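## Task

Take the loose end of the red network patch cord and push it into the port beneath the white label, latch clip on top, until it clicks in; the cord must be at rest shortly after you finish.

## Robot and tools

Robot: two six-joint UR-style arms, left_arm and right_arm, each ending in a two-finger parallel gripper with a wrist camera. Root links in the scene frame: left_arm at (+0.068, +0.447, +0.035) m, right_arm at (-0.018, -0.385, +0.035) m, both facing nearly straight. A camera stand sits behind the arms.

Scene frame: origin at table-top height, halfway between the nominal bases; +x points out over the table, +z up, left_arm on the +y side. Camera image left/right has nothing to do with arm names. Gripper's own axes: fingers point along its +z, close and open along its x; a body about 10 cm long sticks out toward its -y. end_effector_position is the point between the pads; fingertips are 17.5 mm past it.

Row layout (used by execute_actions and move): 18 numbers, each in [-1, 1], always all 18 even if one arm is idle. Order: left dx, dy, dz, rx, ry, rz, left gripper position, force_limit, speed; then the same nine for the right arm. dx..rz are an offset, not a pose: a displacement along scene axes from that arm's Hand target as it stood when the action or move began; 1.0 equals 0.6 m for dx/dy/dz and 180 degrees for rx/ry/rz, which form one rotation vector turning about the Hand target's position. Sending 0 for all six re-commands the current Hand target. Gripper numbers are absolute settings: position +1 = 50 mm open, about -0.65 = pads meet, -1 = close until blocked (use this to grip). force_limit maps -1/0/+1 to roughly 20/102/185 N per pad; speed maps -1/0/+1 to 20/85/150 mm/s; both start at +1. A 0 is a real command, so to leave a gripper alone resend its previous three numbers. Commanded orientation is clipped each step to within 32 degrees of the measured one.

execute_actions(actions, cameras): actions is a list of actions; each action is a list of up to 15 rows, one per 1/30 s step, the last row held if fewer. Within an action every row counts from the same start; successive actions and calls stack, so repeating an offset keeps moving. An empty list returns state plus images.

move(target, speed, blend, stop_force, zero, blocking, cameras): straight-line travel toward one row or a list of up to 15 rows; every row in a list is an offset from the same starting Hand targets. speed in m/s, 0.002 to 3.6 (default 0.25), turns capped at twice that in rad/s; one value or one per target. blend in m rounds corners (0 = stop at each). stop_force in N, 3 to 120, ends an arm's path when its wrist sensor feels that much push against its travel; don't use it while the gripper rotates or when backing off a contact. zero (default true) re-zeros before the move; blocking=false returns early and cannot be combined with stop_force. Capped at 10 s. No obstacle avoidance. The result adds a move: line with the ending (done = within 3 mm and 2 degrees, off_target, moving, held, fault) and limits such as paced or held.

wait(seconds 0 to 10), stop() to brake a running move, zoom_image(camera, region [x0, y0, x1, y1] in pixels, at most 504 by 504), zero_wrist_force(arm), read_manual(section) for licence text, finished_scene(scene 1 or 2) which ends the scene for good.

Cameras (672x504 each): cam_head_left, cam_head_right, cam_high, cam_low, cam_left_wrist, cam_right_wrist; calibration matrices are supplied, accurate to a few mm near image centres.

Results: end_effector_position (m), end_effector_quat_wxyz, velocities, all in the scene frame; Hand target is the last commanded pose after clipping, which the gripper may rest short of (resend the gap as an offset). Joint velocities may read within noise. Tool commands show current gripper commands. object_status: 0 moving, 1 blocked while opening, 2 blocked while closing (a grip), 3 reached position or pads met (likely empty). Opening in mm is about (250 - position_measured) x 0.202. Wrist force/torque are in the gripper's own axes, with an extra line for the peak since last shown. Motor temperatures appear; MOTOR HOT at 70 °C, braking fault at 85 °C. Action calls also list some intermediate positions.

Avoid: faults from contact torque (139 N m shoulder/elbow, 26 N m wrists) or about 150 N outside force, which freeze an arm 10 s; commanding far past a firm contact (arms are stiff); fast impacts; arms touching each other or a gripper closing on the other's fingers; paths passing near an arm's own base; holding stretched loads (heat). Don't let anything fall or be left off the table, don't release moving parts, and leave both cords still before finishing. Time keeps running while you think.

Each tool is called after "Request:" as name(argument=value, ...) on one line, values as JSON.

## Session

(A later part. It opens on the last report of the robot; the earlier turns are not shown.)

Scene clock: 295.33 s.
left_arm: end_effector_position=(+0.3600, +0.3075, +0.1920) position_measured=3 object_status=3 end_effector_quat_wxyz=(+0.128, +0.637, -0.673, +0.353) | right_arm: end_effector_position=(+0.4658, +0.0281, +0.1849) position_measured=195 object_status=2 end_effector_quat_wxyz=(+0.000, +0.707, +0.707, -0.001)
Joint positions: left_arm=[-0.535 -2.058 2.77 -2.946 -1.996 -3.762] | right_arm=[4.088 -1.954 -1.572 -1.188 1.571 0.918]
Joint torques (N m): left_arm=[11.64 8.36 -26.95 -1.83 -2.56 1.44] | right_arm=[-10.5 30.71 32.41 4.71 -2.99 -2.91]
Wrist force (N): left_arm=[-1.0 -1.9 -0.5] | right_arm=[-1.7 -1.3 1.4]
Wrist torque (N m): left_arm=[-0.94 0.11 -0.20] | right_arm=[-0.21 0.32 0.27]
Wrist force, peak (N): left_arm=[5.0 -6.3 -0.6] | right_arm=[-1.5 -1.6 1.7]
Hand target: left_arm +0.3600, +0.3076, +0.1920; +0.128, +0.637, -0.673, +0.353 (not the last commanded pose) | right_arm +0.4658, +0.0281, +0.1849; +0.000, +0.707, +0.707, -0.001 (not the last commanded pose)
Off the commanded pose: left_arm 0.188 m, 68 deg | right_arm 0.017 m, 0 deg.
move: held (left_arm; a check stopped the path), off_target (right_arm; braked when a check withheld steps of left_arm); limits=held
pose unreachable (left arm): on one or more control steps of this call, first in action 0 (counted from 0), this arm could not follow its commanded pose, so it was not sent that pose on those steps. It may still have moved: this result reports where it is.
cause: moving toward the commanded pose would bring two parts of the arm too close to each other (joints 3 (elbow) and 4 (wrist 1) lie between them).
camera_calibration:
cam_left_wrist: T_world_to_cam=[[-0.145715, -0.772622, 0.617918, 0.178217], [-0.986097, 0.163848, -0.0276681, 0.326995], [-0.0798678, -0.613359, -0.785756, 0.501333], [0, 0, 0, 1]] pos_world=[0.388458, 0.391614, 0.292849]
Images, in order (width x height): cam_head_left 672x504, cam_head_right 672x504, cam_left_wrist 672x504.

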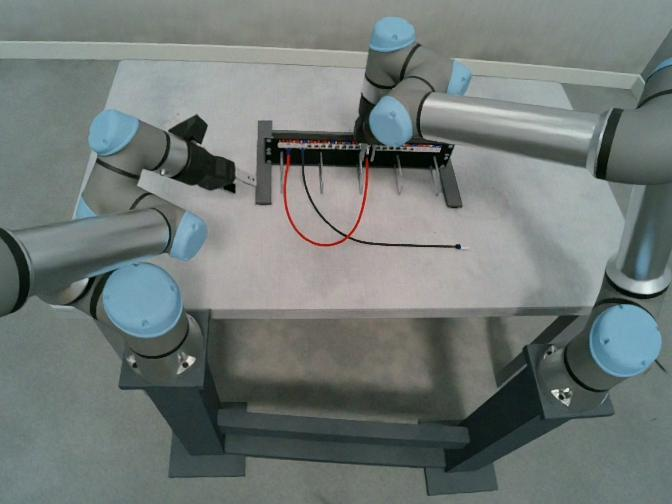

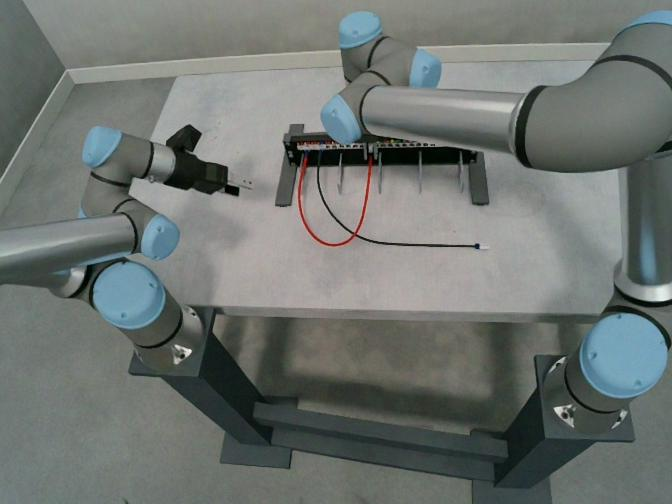

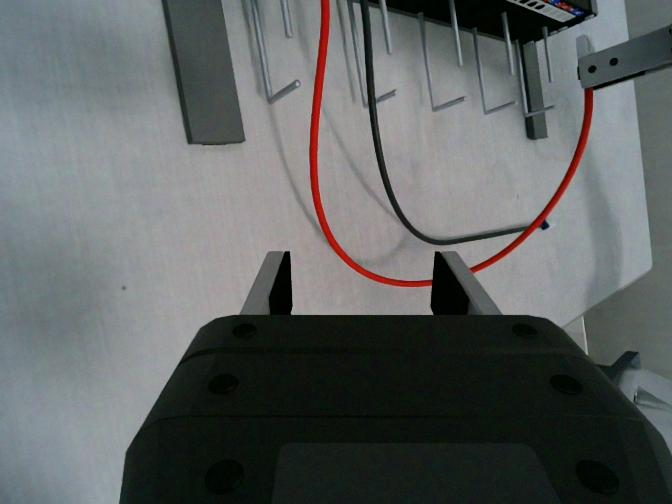

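Request:
move(target=[0.1675,-0.131,0.021,-0.038,-0.370,-0.1456,1,1,1,-0.015,-0.23,0.025,0,0,0,-1,-0.5,-1], speed=0.3, cameras=["cam_left_wrist","cam_right_wrist","cam_high"])

Request:
zoom_image(camera="cam_right_wrist", region=[480, 300, 672, 460])

Request:
zoom_image(camera="cam_left_wrist", region=[200, 120, 500, 340])

Scene clock: 330.00 s.
left_arm: end_effector_position=(+0.3765, +0.2943, +0.1940) position_measured=3 object_status=3 end_effector_quat_wxyz=(-0.077, -0.571, +0.708, -0.408) | right_arm: end_effector_position=(+0.4631, -0.0137, +0.1894) position_measured=195 object_status=2 end_effector_quat_wxyz=(+0.000, +0.707, +0.707, -0.001)
Joint positions: left_arm=[-0.578 -1.932 2.81 -3.237 -1.947 -3.657] | right_arm=[4.048 -1.887 -1.654 -1.173 1.571 0.878]
Joint torques (N m): left_arm=[11.82 -9.58 -24.23 -1.75 -0.61 -1.72] | right_arm=[-10.85 41.8 17.95 4.53 -2.25 -2.76]
Wrist force (N): left_arm=[-1.1 -2.7 -0.6] | right_arm=[-1.8 -1.0 1.2]
Wrist torque (N m): left_arm=[-1.17 0.12 -0.01] | right_arm=[-0.19 0.36 0.25]
Wrist force, peak (N): left_arm=[1.1 -6.2 -3.0] | right_arm=[-2.2 -1.2 1.3]
Hand target: left_arm +0.3765, +0.2943, +0.1940; -0.077, -0.572, +0.708, -0.408 (not the last commanded pose) | right_arm +0.4631, -0.0137, +0.1894; +0.000, +0.707, +0.707, -0.001 (not the last commanded pose)
Off the commanded pose: left_arm 0.107 m, 60 deg | right_arm 0.097 m, 0 deg.
move: held (left_arm; a check stopped the path), off_target (right_arm; braked when a check withheld steps of left_arm); limits=held
pose unreachable (left arm): on one or more control steps of this call, first in action 0 (counted from 0), this arm could not follow its commanded pose, so it was not sent that pose on those steps. It may still have moved: this result reports where it is.
cause: moving toward the commanded pose would bring two parts of the arm too close to each other (joints 3 (elbow) and 4 (wrist 1) lie between them).
camera_calibration:
cam_left_wrist: T_world_to_cam=[[-0.325188, -0.752459, 0.572763, 0.239569], [-0.945379, 0.244199, -0.215929, 0.343053], [0.0226092, -0.611696, -0.79077, 0.457943], [0, 0, 0, 1]] pos_world=[0.391867, 0.376615, 0.298986]
cam_right_wrist: T_world_to_cam=[[0.0126824, 0.999876, 0.00936718, 0.0163499], [0.940549, -0.0151088, 0.339322, -0.485506], [0.339421, 0.00450688, -0.940624, 0.14865], [0, 0, 0, 1]] pos_world=[0.40598, -0.0243533, 0.304413]
Images, in order (width x height): cam_high 672x504, cam_left_wrist 672x504, cam_right_wrist 672x504.

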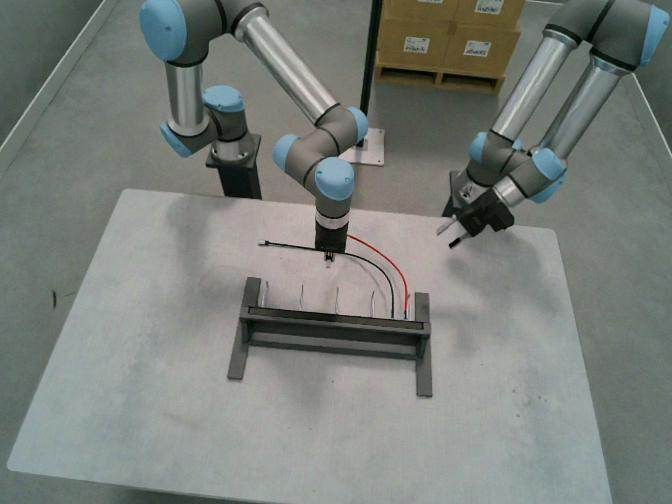

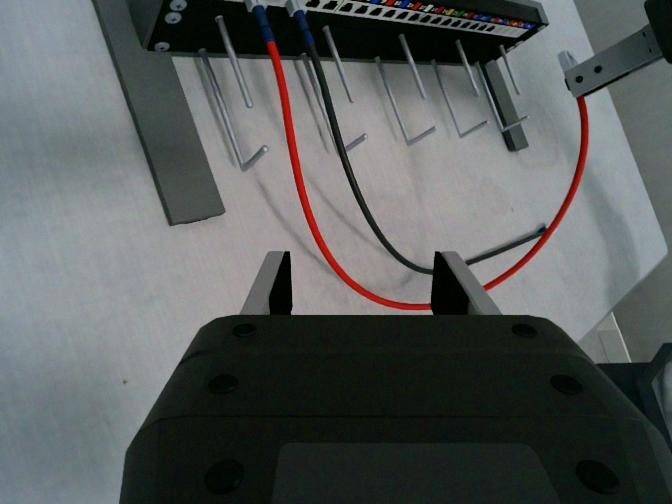

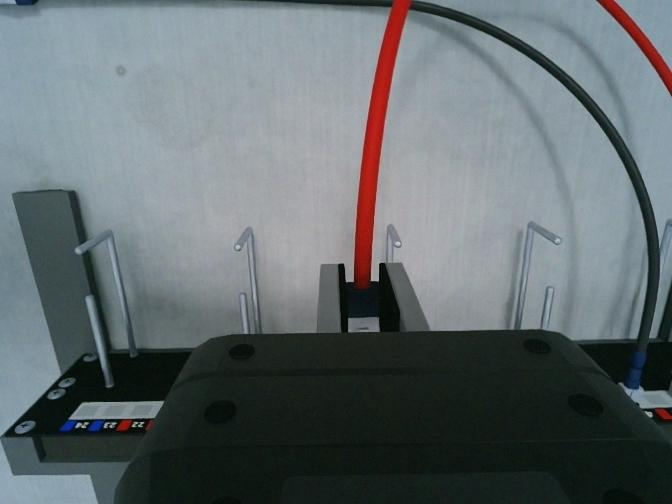

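Scaled by 2.625.

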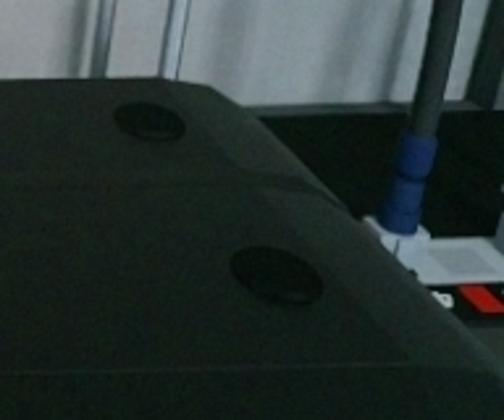

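Scaled by 1.680.

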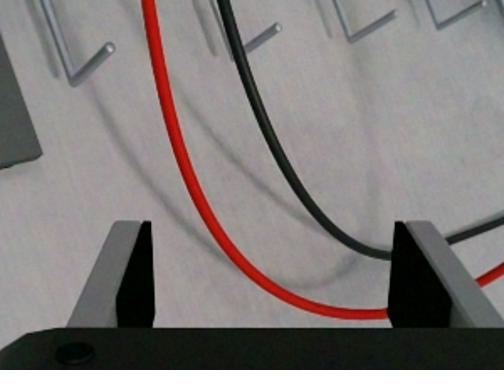

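Request:
move(target=[[0.15,-0.15,0.06,0,0,0,1,1,1,-0.010,-0.16,0.018,0,0,0,-1,-0.5,-1],[0.169,-0.1997,0.039,0.009,-0.2715,-0.128,1,1,1,-0.010,-0.16,0.018,0,0,0,-1,-0.5,-1]], speed=0.3, blend=[0.04,0], cameras=["cam_left_wrist","cam_right_wrist","cam_high"])

Request:
zoom_image(camera="cam_right_wrist", region=[480, 300, 672, 460])

Request:
zoom_image(camera="cam_left_wrist", region=[200, 120, 500, 340])

Scene clock: 361.07 s.
left_arm: end_effector_position=(+0.4779, +0.1745, +0.2174) position_measured=3 object_status=3 end_effector_quat_wxyz=(+0.151, -0.206, +0.779, -0.573) | right_arm: end_effector_position=(+0.4571, -0.1097, +0.2002) position_measured=195 object_status=2 end_effector_quat_wxyz=(+0.000, +0.707, +0.707, -0.001)
Joint positions: left_arm=[-0.675 -1.163 2.578 -4.233 -1.94 -3.022] | right_arm=[3.94 -1.745 -1.807 -1.163 1.57 0.77]
Joint torques (N m): left_arm=[11.68 -17.32 -12.33 -4.95 -2.29 1.09] | right_arm=[-11.32 36.19 18.39 0.92 2.4 -2.81]
Wrist force (N): left_arm=[-2.1 -3.4 -0.2] | right_arm=[-1.6 -1.0 1.2]
Wrist torque (N m): left_arm=[-1.40 0.55 -0.04] | right_arm=[-0.20 0.36 0.23]
Wrist force, peak (N): left_arm=[-0.3 -4.5 -0.2] | right_arm=[-3.1 -1.3 1.3]
Hand target: left_arm +0.4779, +0.1745, +0.2174; +0.151, -0.206, +0.779, -0.573 | right_arm +0.4571, -0.1097, +0.2002; +0.000, +0.707, +0.707, -0.001
Off the commanded pose: left_arm 0.000 m, 0 deg | right_arm 0.000 m, 0 deg.
move: done
camera_calibration:
cam_left_wrist: T_world_to_cam=[[-0.864364, -0.502843, 0.00496644, 0.50652], [-0.314872, 0.533498, -0.785006, 0.245195], [0.392085, -0.680095, -0.619468, 0.199025], [0, 0, 0, 1]] pos_world=[0.436988, 0.259245, 0.313253]
cam_right_wrist: T_world_to_cam=[[0.0126492, 0.999875, 0.00946151, 0.112297], [0.940549, -0.0151096, 0.33932, -0.484884], [0.339421, 0.00460688, -0.940623, 0.161324], [0, 0, 0, 1]] pos_world=[0.39988, -0.120353, 0.315213]
Images, in order (width x height): cam_high 672x504, cam_left_wrist 672x504, cam_right_wrist 672x504.

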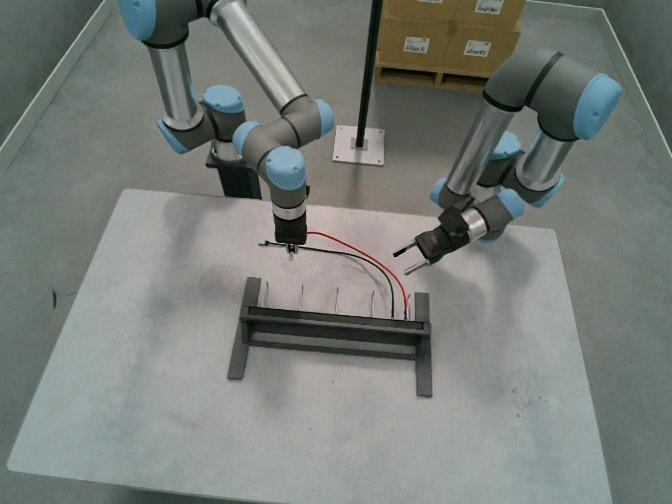

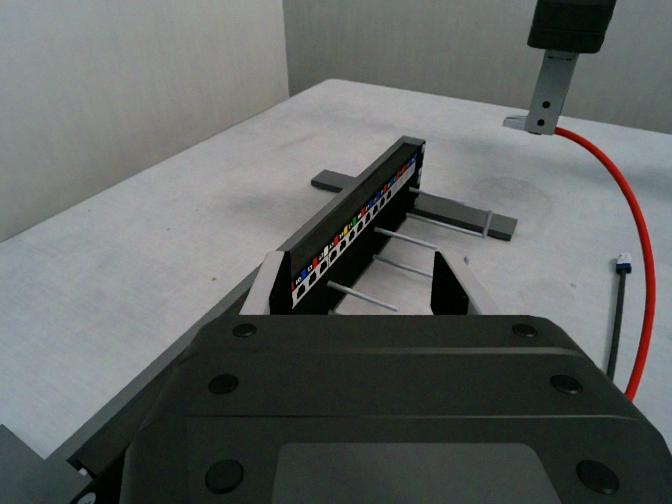

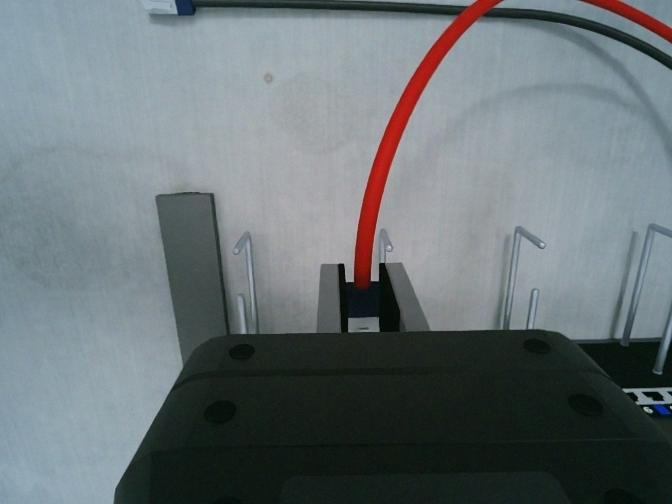

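Scaled by 2.625.

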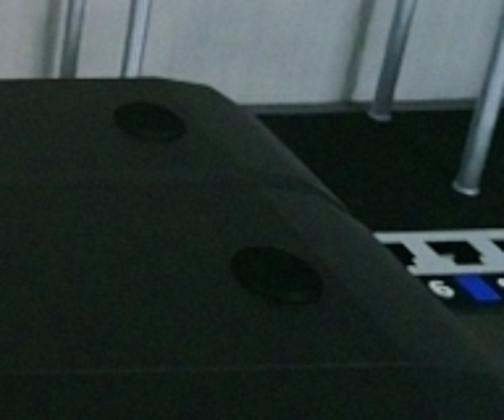

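Scaled by 1.680.

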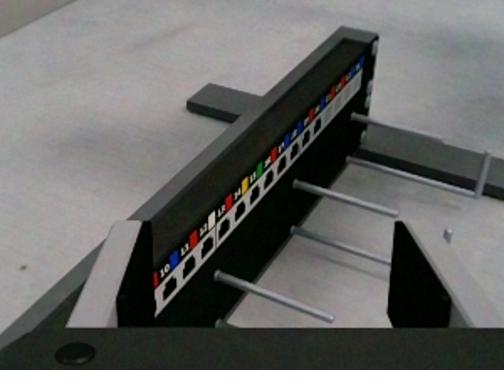

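Request:
zoom_image(camera="cam_left_wrist", region=[285, 220, 365, 310])

Request:
zoom_image(camera="cam_right_wrist", region=[592, 340, 672, 430])

Scaled by 5.600.

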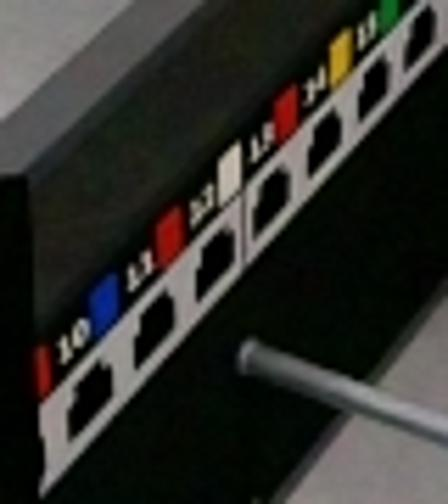

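Scaled by 5.600.

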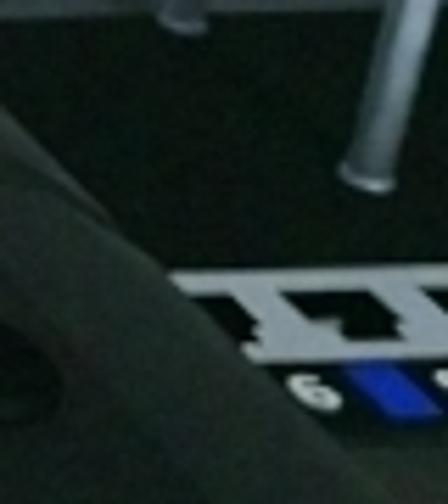

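Request:
move(target=[0,0,0,0,0,0,1,1,1,0.1083,0.2195,-0.155,0,0,0,-1,-0.5,-1], speed=0.2, cameras=["cam_left_wrist","cam_low","cam_head_left","cam_head_right"])

Request:
zoom_image(camera="cam_left_wrist", region=[270, 180, 450, 320])

Request:
zoom_image(camera="cam_low", region=[280, 200, 460, 310])

Request:
zoom_image(camera="cam_head_left", region=[310, 110, 410, 180])

Request:
zoom_image(camera="cam_head_right", region=[320, 110, 420, 180])

Scene clock: 442.83 s.
left_arm: end_effector_position=(+0.4779, +0.1745, +0.2174) position_measured=3 object_status=3 end_effector_quat_wxyz=(+0.151, -0.206, +0.779, -0.573) | right_arm: end_effector_position=(+0.5220, +0.0219, +0.1073) position_measured=195 object_status=2 end_effector_quat_wxyz=(+0.000, +0.707, +0.707, -0.001)
Joint positions: left_arm=[-0.675 -1.163 2.578 -4.233 -1.94 -3.022] | right_arm=[4.014 -2.121 -1.536 -1.058 1.571 0.844]
Joint torques (N m): left_arm=[11.92 -18.86 -13.26 -5.22 -2.27 0.51] | right_arm=[14.17 36.26 31.58 1.23 2.59 2.11]
Wrist force (N): left_arm=[-2.0 -3.6 0.0] | right_arm=[-1.3 -1.2 1.1]
Wrist torque (N m): left_arm=[-1.42 0.54 -0.04] | right_arm=[-0.18 0.30 0.07]
Wrist force, peak (N): left_arm=[-2.3 -3.7 0.1] | right_arm=[-3.0 -1.7 0.8]
Hand target: left_arm +0.4779, +0.1745, +0.2174; +0.151, -0.206, +0.779, -0.573 | right_arm +0.5221, +0.0220, +0.1072; +0.000, +0.707, +0.707, -0.001
Off the commanded pose: left_arm 0.000 m, 0 deg | right_arm 0.000 m, 0 deg.
move: done
camera_calibration:
cam_left_wrist: T_world_to_cam=[[-0.864422, -0.502743, 0.00490061, 0.50659], [-0.314714, 0.533471, -0.785088, 0.245105], [0.392083, -0.68019, -0.619364, 0.199086], [0, 0, 0, 1]] pos_world=[0.436987, 0.259345, 0.313253]
Images, in order (width x height): cam_head_left 672x504, cam_head_right 672x504, cam_low 672x504, cam_left_wrist 672x504.

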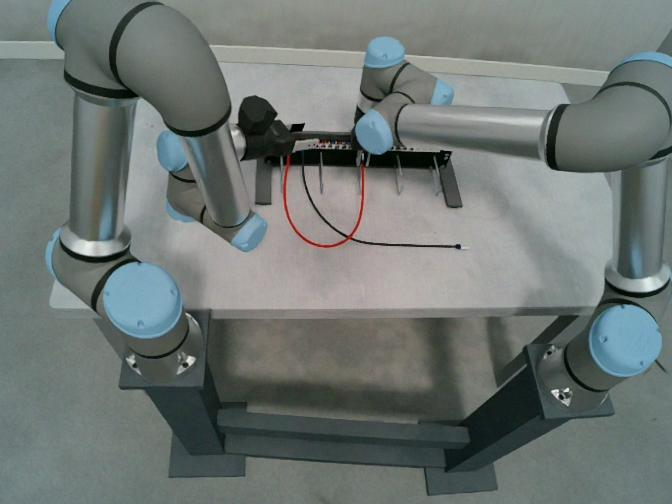

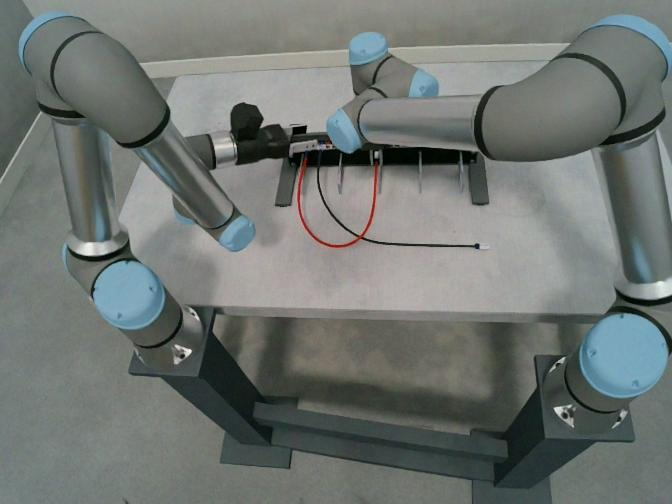

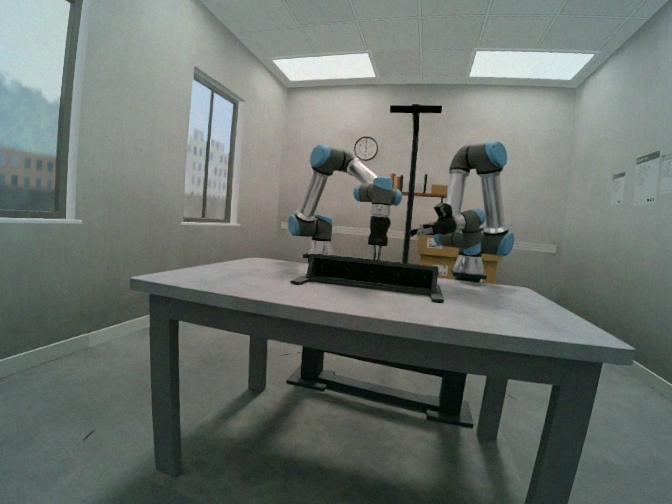

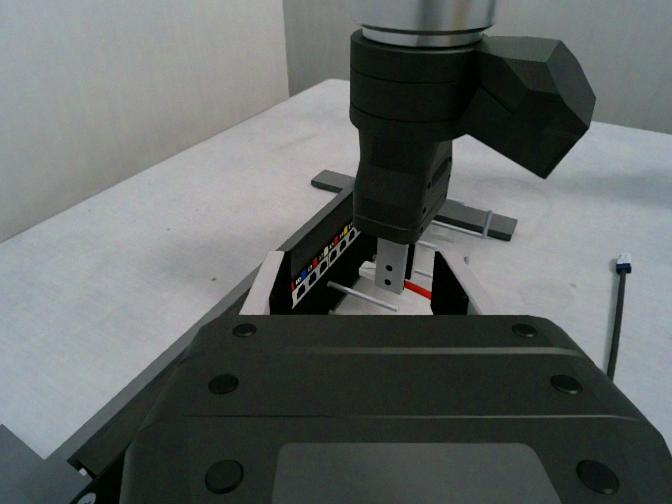

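Scaled by 2.800.

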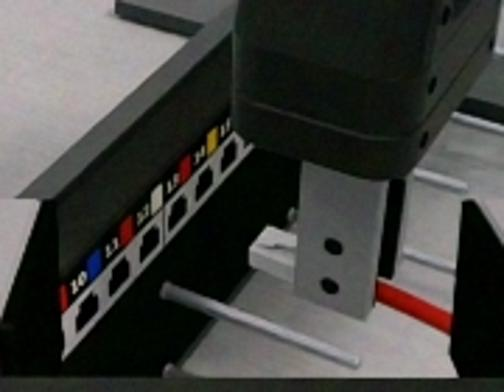

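Scaled by 2.800.

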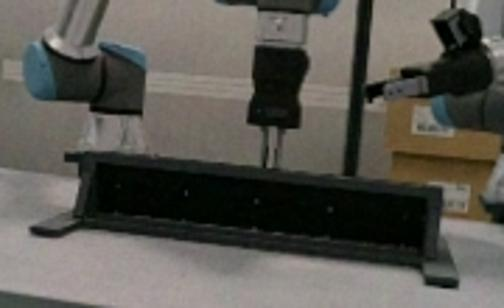

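Scaled by 5.040.

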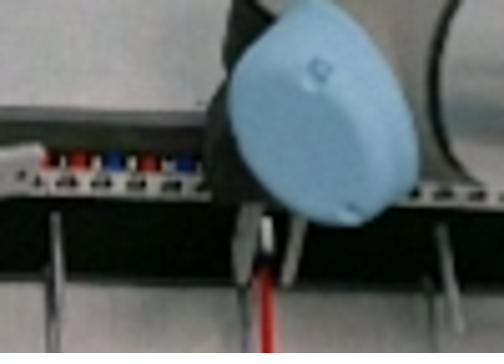

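Scaled by 5.040.

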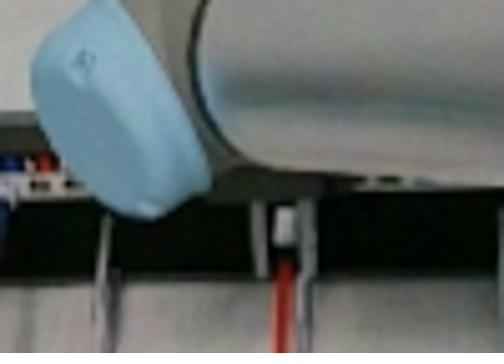

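Request:
zoom_image(camera="cam_left_wrist", region=[345, 240, 415, 310])

Request:
zoom_image(camera="cam_left_wrist", region=[290, 210, 360, 310])

Scaled by 7.200.

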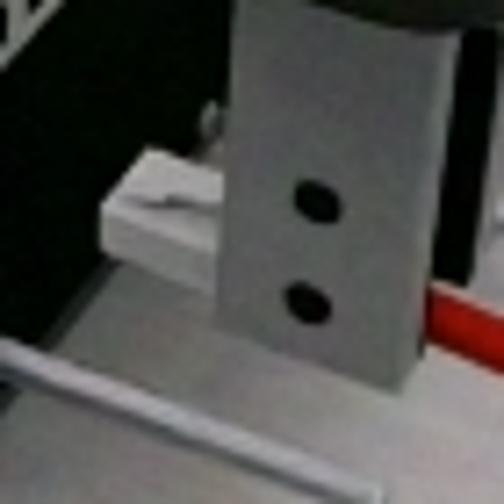

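Scaled by 5.040.

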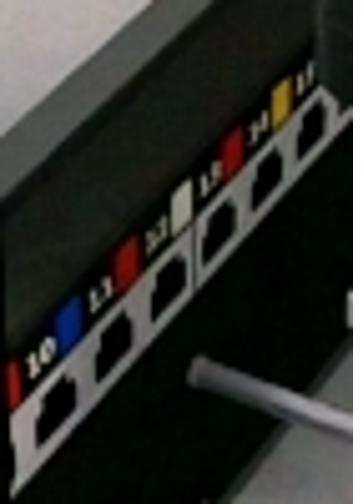

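Request:
move(target=[0,0,0,0,0,0,1,1,1,0.035,0.0083,-0.015,0,0,0,-1,-0.5,-1], speed=0.1, cameras=["cam_left_wrist"])

Request:
zoom_image(camera="cam_left_wrist", region=[290, 210, 400, 310])

Request:
zoom_image(camera="cam_left_wrist", region=[310, 240, 370, 295])

Scene clock: 471.53 s.
left_arm: end_effector_position=(+0.4779, +0.1745, +0.2174) position_measured=3 object_status=3 end_effector_quat_wxyz=(+0.151, -0.206, +0.779, -0.573) | right_arm: end_effector_position=(+0.5430, +0.0269, +0.0982) position_measured=195 object_status=2 end_effector_quat_wxyz=(+0.000, +0.707, +0.707, -0.001)
Joint positions: left_arm=[-0.675 -1.163 2.578 -4.233 -1.94 -3.022] | right_arm=[3.996 -2.173 -1.475 -1.067 1.571 0.826]
Joint torques (N m): left_arm=[11.61 -18.64 -12.68 -5.09 -2.34 -1.11] | right_arm=[-10.85 36.43 31.36 1.24 -2.61 -2.79]
Wrist force (N): left_arm=[-2.4 -3.3 0.2] | right_arm=[-1.7 -1.0 0.9]
Wrist torque (N m): left_arm=[-1.38 0.60 -0.03] | right_arm=[-0.15 0.34 0.23]
Wrist force, peak (N): left_arm=[-2.2 -3.8 0.0] | right_arm=[-2.0 -1.4 1.2]
Hand target: left_arm +0.4779, +0.1745, +0.2174; +0.151, -0.206, +0.779, -0.573 | right_arm +0.5431, +0.0270, +0.0982; +0.000, +0.707, +0.707, -0.001
Off the commanded pose: left_arm 0.000 m, 0 deg | right_arm 0.000 m, 0 deg.
move: done
camera_calibration:
cam_left_wrist: T_world_to_cam=[[-0.864422, -0.502743, 0.00490061, 0.50659], [-0.314714, 0.533471, -0.785088, 0.245105], [0.392083, -0.68019, -0.619364, 0.199086], [0, 0, 0, 1]] pos_world=[0.436987, 0.259345, 0.313253]
Images, in order (width x height): cam_left_wrist 672x504.

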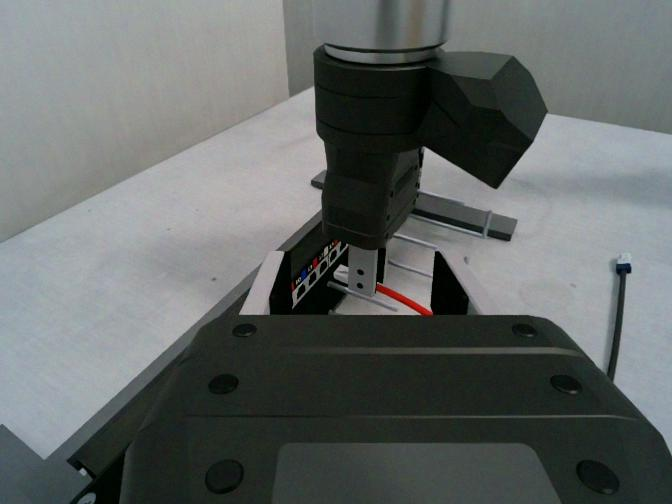

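Scaled by 4.582.

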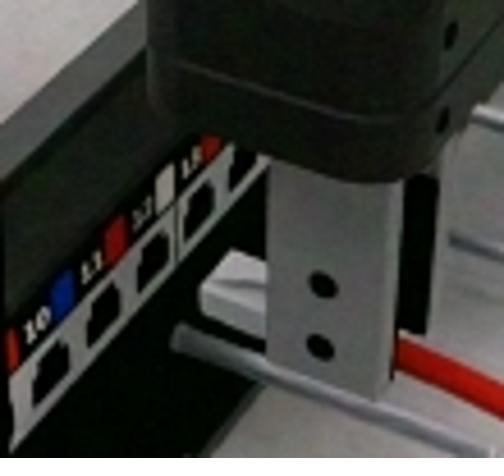

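Scaled by 8.400.

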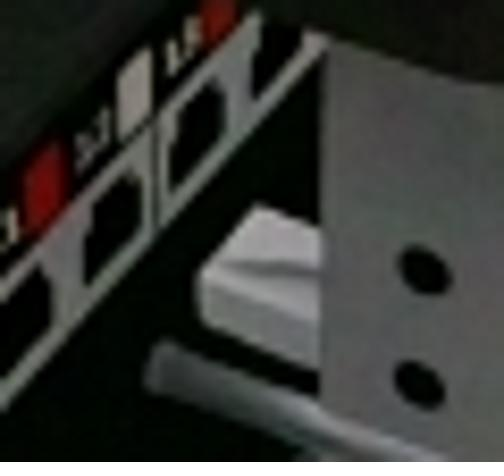

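Request:
move(target=[0,0,0,0,0,0,1,1,1,0.015,-0.0007,-0.0022,0,0,0,-1,-0.5,-1], speed=0.04, stop_force=6, cameras=["cam_left_wrist"])

Request:
zoom_image(camera="cam_left_wrist", region=[310, 240, 370, 295])

Scene clock: 487.93 s.
left_arm: end_effector_position=(+0.4779, +0.1745, +0.2174) position_measured=3 object_status=3 end_effector_quat_wxyz=(+0.151, -0.206, +0.779, -0.573) | right_arm: end_effector_position=(+0.5521, +0.0265, +0.0969) position_measured=195 object_status=2 end_effector_quat_wxyz=(+0.000, +0.707, +0.707, -0.001)
Joint positions: left_arm=[-0.675 -1.163 2.578 -4.233 -1.94 -3.022] | right_arm=[3.986 -2.189 -1.45 -1.075 1.571 0.816]
Joint torques (N m): left_arm=[11.86 -19.33 -11.92 -4.94 -2.25 -1.12] | right_arm=[-12.42 38.38 31.36 1.07 -1.48 -2.89]
Wrist force (N): left_arm=[-2.2 -3.4 0.1] | right_arm=[-1.6 -1.0 1.2]
Wrist torque (N m): left_arm=[-1.41 0.57 -0.04] | right_arm=[-0.16 0.31 0.23]
Wrist force, peak (N): left_arm=[-2.2 -3.8 0.1] | right_arm=[-2.0 -1.4 1.2]
Hand target: left_arm +0.4779, +0.1745, +0.2174; +0.151, -0.206, +0.779, -0.573 | right_arm +0.5521, +0.0265, +0.0969; +0.000, +0.707, +0.707, -0.001
Off the commanded pose: left_arm 0.000 m, 0 deg | right_arm 0.000 m, 0 deg.
move: done
camera_calibration:
cam_left_wrist: T_world_to_cam=[[-0.864422, -0.502743, 0.00490061, 0.50659], [-0.314714, 0.533471, -0.785088, 0.245105], [0.392083, -0.68019, -0.619364, 0.199086], [0, 0, 0, 1]] pos_world=[0.436987, 0.259345, 0.313253]
Images, in order (width x height): cam_left_wrist 672x504.

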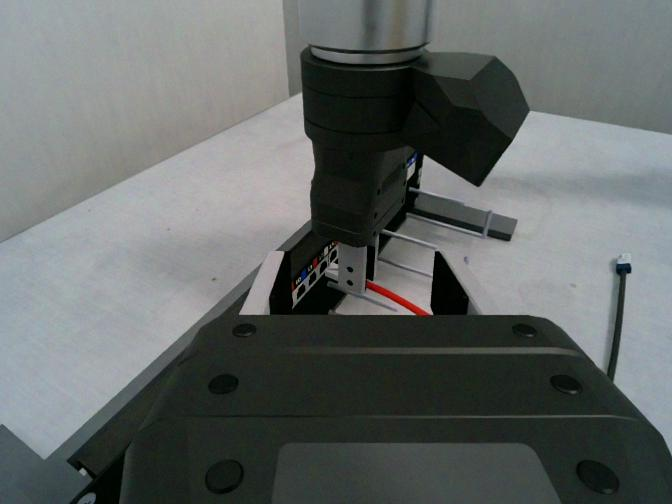

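Scaled by 8.400.

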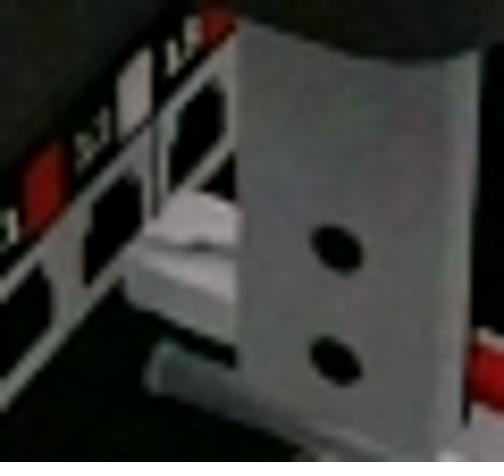

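Request:
move(target=[0,0,0,0,0,0,1,1,1,0.0058,0,0,0,0,0,-1,-0.5,-1], speed=0.02, stop_force=5, cameras=["cam_left_wrist"])

Request:
zoom_image(camera="cam_left_wrist", region=[310, 240, 370, 295])

Scene clock: 496.17 s.
left_arm: end_effector_position=(+0.4779, +0.1745, +0.2174) position_measured=3 object_status=3 end_effector_quat_wxyz=(+0.151, -0.206, +0.779, -0.573) | right_arm: end_effector_position=(+0.5556, +0.0265, +0.0969) position_measured=195 object_status=2 end_effector_quat_wxyz=(+0.000, +0.707, +0.707, -0.001)
Joint positions: left_arm=[-0.675 -1.163 2.578 -4.233 -1.94 -3.022] | right_arm=[3.982 -2.195 -1.44 -1.079 1.571 0.812]
Joint torques (N m): left_arm=[11.91 -18.51 -12.34 -4.99 -2.14 -1.19] | right_arm=[-12.33 39.2 29.52 1.1 1.62 -2.78]
Wrist force (N): left_arm=[-2.1 -3.3 -0.2] | right_arm=[-1.5 -1.4 1.1]
Wrist torque (N m): left_arm=[-1.38 0.56 -0.03] | right_arm=[-0.22 0.29 0.22]
Wrist force, peak (N): left_arm=[-2.1 -3.8 0.1] | right_arm=[-1.6 -1.5 1.3]
Hand target: left_arm +0.4779, +0.1745, +0.2174; +0.151, -0.206, +0.779, -0.573 | right_arm +0.5556, +0.0265, +0.0969; +0.000, +0.707, +0.707, -0.001
Off the commanded pose: left_arm 0.000 m, 0 deg | right_arm 0.000 m, 0 deg.
move: done
camera_calibration:
cam_left_wrist: T_world_to_cam=[[-0.864422, -0.502743, 0.00490061, 0.50659], [-0.314714, 0.533471, -0.785088, 0.245105], [0.392083, -0.68019, -0.619364, 0.199086], [0, 0, 0, 1]] pos_world=[0.436987, 0.259345, 0.313253]
Images, in order (width x height): cam_left_wrist 672x504.

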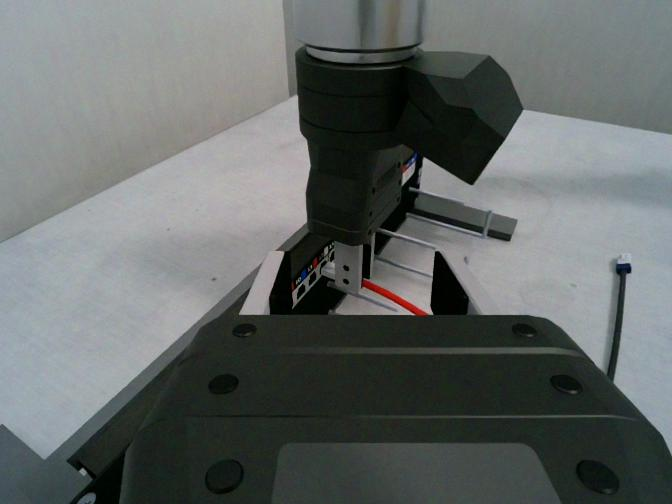

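Scaled by 8.400.

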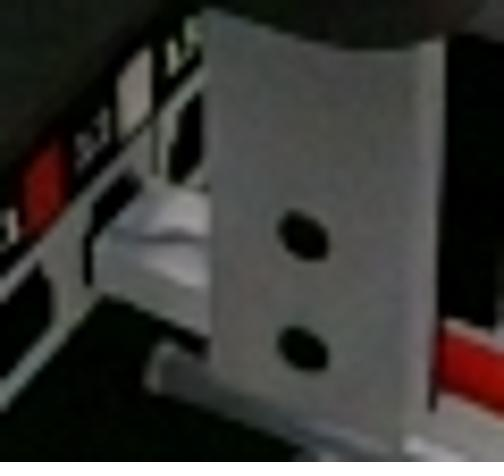

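Request:
move(target=[0,0,0,0,0,0,1,1,1,0.0133,0,-0.0003,0,0,0,-1,-0.5,-1], speed=0.01, stop_force=8, cameras=["cam_left_wrist"])

Request:
zoom_image(camera="cam_left_wrist", region=[310, 240, 370, 295])

Scene clock: 504.20 s.
left_arm: end_effector_position=(+0.4779, +0.1745, +0.2174) position_measured=3 object_status=3 end_effector_quat_wxyz=(+0.151, -0.206, +0.779, -0.573) | right_arm: end_effector_position=(+0.5578, +0.0265, +0.0968) position_measured=195 object_status=2 end_effector_quat_wxyz=(+0.000, +0.707, +0.707, -0.001)
Joint positions: left_arm=[-0.675 -1.163 2.578 -4.233 -1.94 -3.022] | right_arm=[3.98 -2.199 -1.433 -1.082 1.571 0.81]
Joint torques (N m): left_arm=[11.77 -18.58 -12.69 -5.07 -2.19 -1.33] | right_arm=[9.9 53.5 20.09 6.35 -0.46 2.26]
Wrist force (N): left_arm=[-2.2 -3.6 0.0] | right_arm=[-1.7 -9.9 1.6]
Wrist torque (N m): left_arm=[-1.43 0.57 -0.04] | right_arm=[-0.21 0.27 0.27]
Wrist force, peak (N): left_arm=[-2.2 -3.8 -0.1] | right_arm=[-1.1 -16.2 1.5]
Hand target: left_arm +0.4779, +0.1745, +0.2174; +0.151, -0.206, +0.779, -0.573 | right_arm +0.5578, +0.0265, +0.0968; +0.000, +0.707, +0.707, -0.001 (not the last commanded pose)
Off the commanded pose: left_arm 0.000 m, 0 deg | right_arm 0.006 m, 0 deg.
move: contact (right_arm)
camera_calibration:
cam_left_wrist: T_world_to_cam=[[-0.864422, -0.502743, 0.00490061, 0.50659], [-0.314714, 0.533471, -0.785088, 0.245105], [0.392083, -0.68019, -0.619364, 0.199086], [0, 0, 0, 1]] pos_world=[0.436987, 0.259345, 0.313253]
Images, in order (width x height): cam_left_wrist 672x504.

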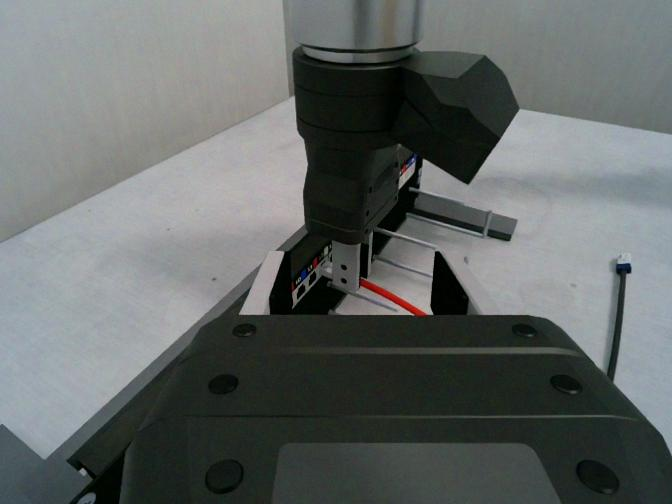

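Scaled by 8.400.

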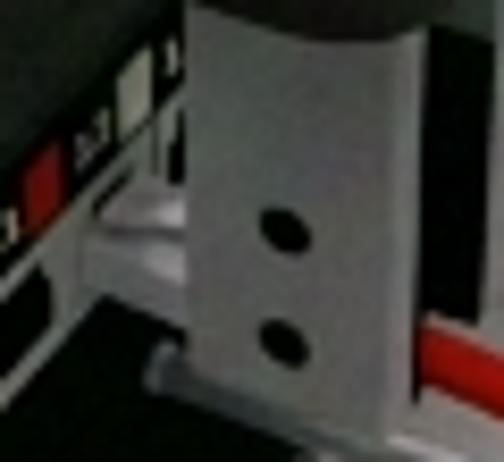

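Request:
zoom_image(camera="cam_left_wrist", region=[314, 254, 338, 280])

Scaled by 19.385.

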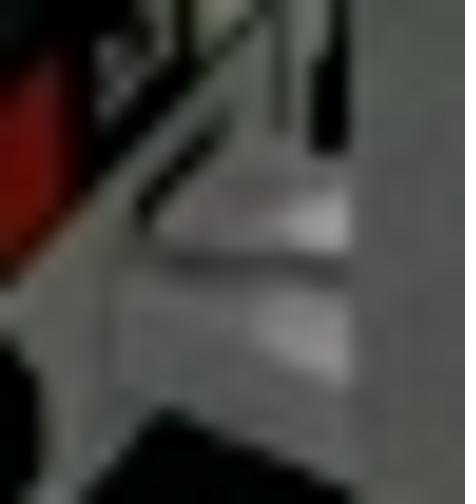

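Request:
move(target=[0,0,0,0,0,0,1,1,1,-0.001,-0.0012,0,0,0,0,-1,-0.5,-1], speed=0.02)

Request:
move(target=[0,0,0,0,0,0,1,1,1,0.0133,0,0,0,0,0,-1,-0.5,-1], speed=0.01, stop_force=10, cameras=["cam_left_wrist"])

Request:
zoom_image(camera="cam_left_wrist", region=[310, 246, 350, 286])

Scene clock: 530.70 s.
left_arm: end_effector_position=(+0.4779, +0.1745, +0.2174) position_measured=3 object_status=3 end_effector_quat_wxyz=(+0.151, -0.206, +0.779, -0.573) | right_arm: end_effector_position=(+0.5572, +0.0259, +0.0968) position_measured=195 object_status=2 end_effector_quat_wxyz=(+0.000, +0.707, +0.707, -0.001)
Joint positions: left_arm=[-0.675 -1.163 2.578 -4.233 -1.94 -3.022] | right_arm=[3.98 -2.197 -1.436 -1.08 1.571 0.81]
Joint torques (N m): left_arm=[11.98 -18.03 -13.21 -5.12 -2.24 -1.26] | right_arm=[-2.26 54.87 16.96 4.42 -0.23 -0.47]
Wrist force (N): left_arm=[-2.1 -3.6 -0.1] | right_arm=[-1.2 -1.0 1.3]
Wrist torque (N m): left_arm=[-1.43 0.56 -0.04] | right_arm=[-0.15 0.25 0.21]
Wrist force, peak (N): left_arm=[-2.4 -3.6 0.0] | right_arm=[-1.7 -10.1 1.3]
Hand target: left_arm +0.4779, +0.1745, +0.2174; +0.151, -0.206, +0.779, -0.573 | right_arm +0.5572, +0.0258, +0.0968; +0.000, +0.707, +0.707, -0.001
Off the commanded pose: left_arm 0.000 m, 0 deg | right_arm 0.000 m, 0 deg.
move: done

Scene clock: 532.03 s.
left_arm: end_effector_position=(+0.4779, +0.1745, +0.2174) position_measured=3 object_status=3 end_effector_quat_wxyz=(+0.151, -0.206, +0.779, -0.573) | right_arm: end_effector_position=(+0.5578, +0.0259, +0.0968) position_measured=195 object_status=2 end_effector_quat_wxyz=(+0.000, +0.707, +0.707, -0.001)
Joint positions: left_arm=[-0.675 -1.163 2.578 -4.233 -1.94 -3.022] | right_arm=[3.979 -2.198 -1.435 -1.081 1.571 0.809]
Joint torques (N m): left_arm=[11.02 -18.37 -11.29 -5.03 -2.07 -1.29] | right_arm=[10.14 53.78 19.77 5.99 -0.44 2.28]
Wrist force (N): left_arm=[-2.1 -3.3 0.1] | right_arm=[-0.7 -10.3 1.5]
Wrist torque (N m): left_arm=[-1.39 0.56 -0.04] | right_arm=[-0.18 0.24 0.24]
Wrist force, peak (N): left_arm=[-2.4 -3.7 -0.1] | right_arm=[0.1 -16.2 1.5]
Hand target: left_arm +0.4779, +0.1745, +0.2174; +0.151, -0.206, +0.779, -0.573 | right_arm +0.5578, +0.0259, +0.0968; +0.000, +0.707, +0.707, -0.001 (not the last commanded pose)
Off the commanded pose: left_arm 0.000 m, 0 deg | right_arm 0.007 m, 0 deg.
move: contact (right_arm)
camera_calibration:
cam_left_wrist: T_world_to_cam=[[-0.864422, -0.502743, 0.00490061, 0.50659], [-0.314714, 0.533471, -0.785088, 0.245105], [0.392083, -0.68019, -0.619364, 0.199086], [0, 0, 0, 1]] pos_world=[0.436987, 0.259345, 0.313253]
Images, in order (width x height): cam_left_wrist 672x504.

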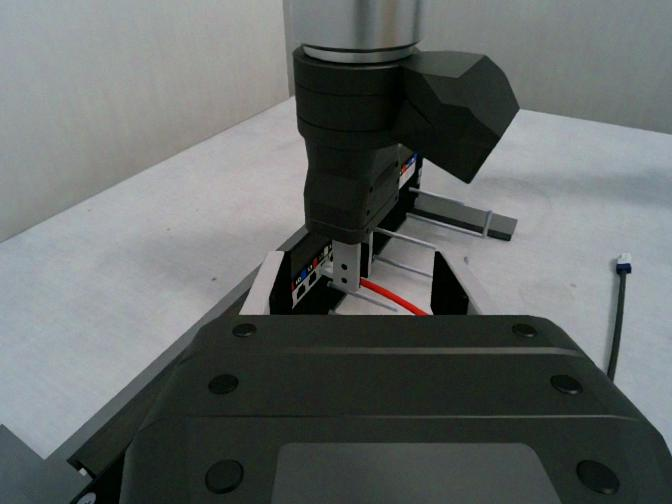

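Scaled by 12.600.

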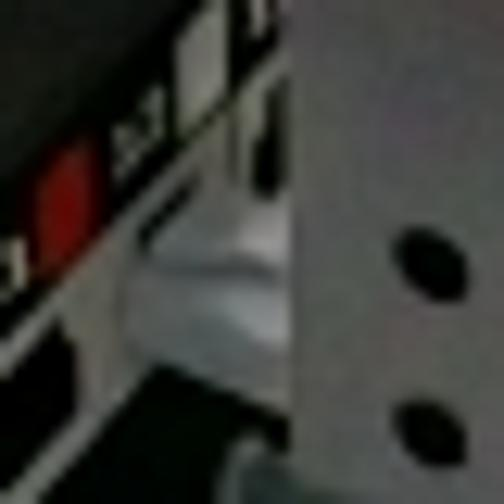

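Request:
zoom_image(camera="cam_left_wrist", region=[304, 252, 338, 286])

Request:
zoom_image(camera="cam_left_wrist", region=[290, 252, 324, 286])

Scaled by 14.824.

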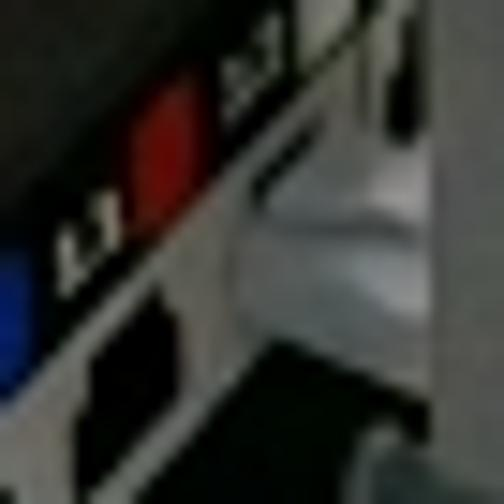

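Scaled by 14.824.

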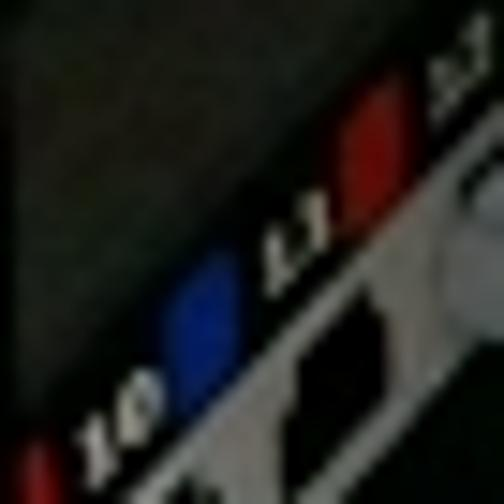

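Request:
move(target=[[0,0,0,0,0,0,1,1,1,-0.0013,-0.00067,-0.00083,0,0,0,-1,-0.5,-1],[0,0,0,0,0,0,1,1,1,0.00667,-0.00067,-0.00083,0,0,0,-1,-0.5,-1]], speed=0.01, stop_force=8)

Request:
move(target=[[0,0,0,0,0,0,1,1,1,-0.0013,-0.00067,-0.00083,0,0,0,-1,-0.5,-1],[0,0,0,0,0,0,1,1,1,0.00667,-0.00067,-0.00083,0,0,0,-1,-0.5,-1]], speed=0.01, stop_force=8)

Request:
move(target=[[0,0,0,0,0,0,1,1,1,-0.0013,0,-0.00083,0,0,0,-1,-0.5,-1],[0,0,0,0,0,0,1,1,1,0.00667,0,-0.00083,0,0,0,-1,-0.5,-1]], speed=0.01, stop_force=8, cameras=["cam_left_wrist"])

Request:
zoom_image(camera="cam_left_wrist", region=[304, 252, 338, 286])

Scene clock: 625.57 s.
left_arm: end_effector_position=(+0.4779, +0.1745, +0.2174) position_measured=3 object_status=3 end_effector_quat_wxyz=(+0.151, -0.206, +0.779, -0.573) | right_arm: end_effector_position=(+0.5618, +0.0255, +0.0964) position_measured=195 object_status=2 end_effector_quat_wxyz=(+0.000, +0.707, +0.707, -0.001)
Joint positions: left_arm=[-0.675 -1.163 2.578 -4.233 -1.94 -3.022] | right_arm=[3.975 -2.205 -1.424 -1.085 1.571 0.805]
Joint torques (N m): left_arm=[11.06 -18.79 -12.73 -4.83 -2.09 -1.09] | right_arm=[-22.27 39.12 33.06 2.22 -7.2 -2.47]
Wrist force (N): left_arm=[-2.1 -3.6 -0.1] | right_arm=[5.7 -18.1 0.2]
Wrist torque (N m): left_arm=[-1.43 0.56 -0.04] | right_arm=[-0.19 0.45 0.07]
Wrist force, peak (N): left_arm=[-2.3 -3.8 0.1] | right_arm=[3.7 -18.8 0.0]
Hand target: left_arm +0.4779, +0.1745, +0.2174; +0.151, -0.206, +0.779, -0.573 | right_arm +0.5618, +0.0255, +0.0964; +0.000, +0.707, +0.707, -0.001
Off the commanded pose: left_arm 0.000 m, 0 deg | right_arm 0.000 m, 0 deg.
move: done

Scene clock: 626.93 s.
left_arm: end_effector_position=(+0.4779, +0.1745, +0.2174) position_measured=3 object_status=3 end_effector_quat_wxyz=(+0.151, -0.206, +0.779, -0.573) | right_arm: end_effector_position=(+0.5657, +0.0250, +0.0958) position_measured=195 object_status=2 end_effector_quat_wxyz=(+0.000, +0.707, +0.707, -0.001)
Joint positions: left_arm=[-0.675 -1.163 2.578 -4.233 -1.94 -3.022] | right_arm=[3.971 -2.212 -1.414 -1.088 1.571 0.8]
Joint torques (N m): left_arm=[10.93 -18.27 -12.68 -4.91 -2.09 -1.29] | right_arm=[-19.11 47.4 21.51 5.48 -4.02 -1.25]
Wrist force (N): left_arm=[-1.8 -3.8 -0.1] | right_arm=[8.1 -27.6 -4.9]
Wrist torque (N m): left_arm=[-1.46 0.51 -0.04] | right_arm=[-0.24 0.50 0.03]
Wrist force, peak (N): left_arm=[-2.1 -3.8 -0.1] | right_arm=[8.1 -27.6 -4.9]
Hand target: left_arm +0.4779, +0.1745, +0.2174; +0.151, -0.206, +0.779, -0.573 | right_arm +0.5656, +0.0251, +0.0959; +0.000, +0.707, +0.707, -0.001
Off the commanded pose: left_arm 0.000 m, 0 deg | right_arm 0.000 m, 0 deg.
move: contact (right_arm); path passed 1 of 2 targets

Scene clock: 628.47 s.
left_arm: end_effector_position=(+0.4779, +0.1745, +0.2174) position_measured=3 object_status=3 end_effector_quat_wxyz=(+0.151, -0.206, +0.779, -0.573) | right_arm: end_effector_position=(+0.5664, +0.0252, +0.0954) position_measured=195 object_status=2 end_effector_quat_wxyz=(+0.000, +0.707, +0.707, -0.001)
Joint positions: left_arm=[-0.675 -1.163 2.578 -4.233 -1.94 -3.022] | right_arm=[3.97 -2.214 -1.412 -1.088 1.571 0.8]
Joint torques (N m): left_arm=[10.89 -18.84 -12.2 -4.96 -2.19 -1.18] | right_arm=[-1.37 49.25 18.81 5.9 -7.71 2.71]
Wrist force (N): left_arm=[-1.9 -3.4 -0.2] | right_arm=[7.0 -25.9 -6.5]
Wrist torque (N m): left_arm=[-1.40 0.53 -0.04] | right_arm=[-0.20 0.52 0.05]
Wrist force, peak (N): left_arm=[-2.1 -3.7 0.1] | right_arm=[6.4 -37.0 -9.3]
Hand target: left_arm +0.4779, +0.1745, +0.2174; +0.151, -0.206, +0.779, -0.573 | right_arm +0.5664, +0.0252, +0.0954; +0.000, +0.707, +0.707, -0.001 (not the last commanded pose)
Off the commanded pose: left_arm 0.000 m, 0 deg | right_arm 0.003 m, 0 deg.
move: contact (right_arm); path passed 1 of 2 targets
camera_calibration:
cam_left_wrist: T_world_to_cam=[[-0.864422, -0.502743, 0.00490061, 0.50659], [-0.314714, 0.533471, -0.785088, 0.245105], [0.392083, -0.68019, -0.619364, 0.199086], [0, 0, 0, 1]] pos_world=[0.436987, 0.259345, 0.313253]
Images, in order (width x height): cam_left_wrist 672x504.

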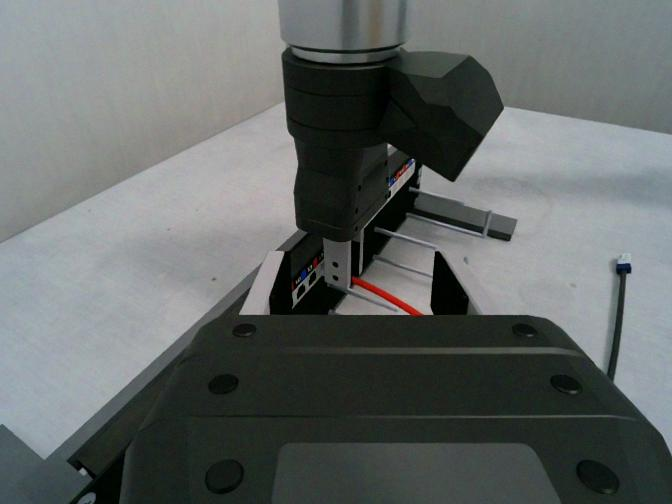

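Scaled by 14.824.

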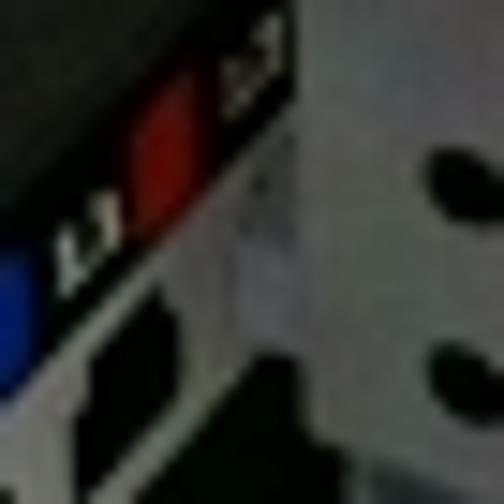

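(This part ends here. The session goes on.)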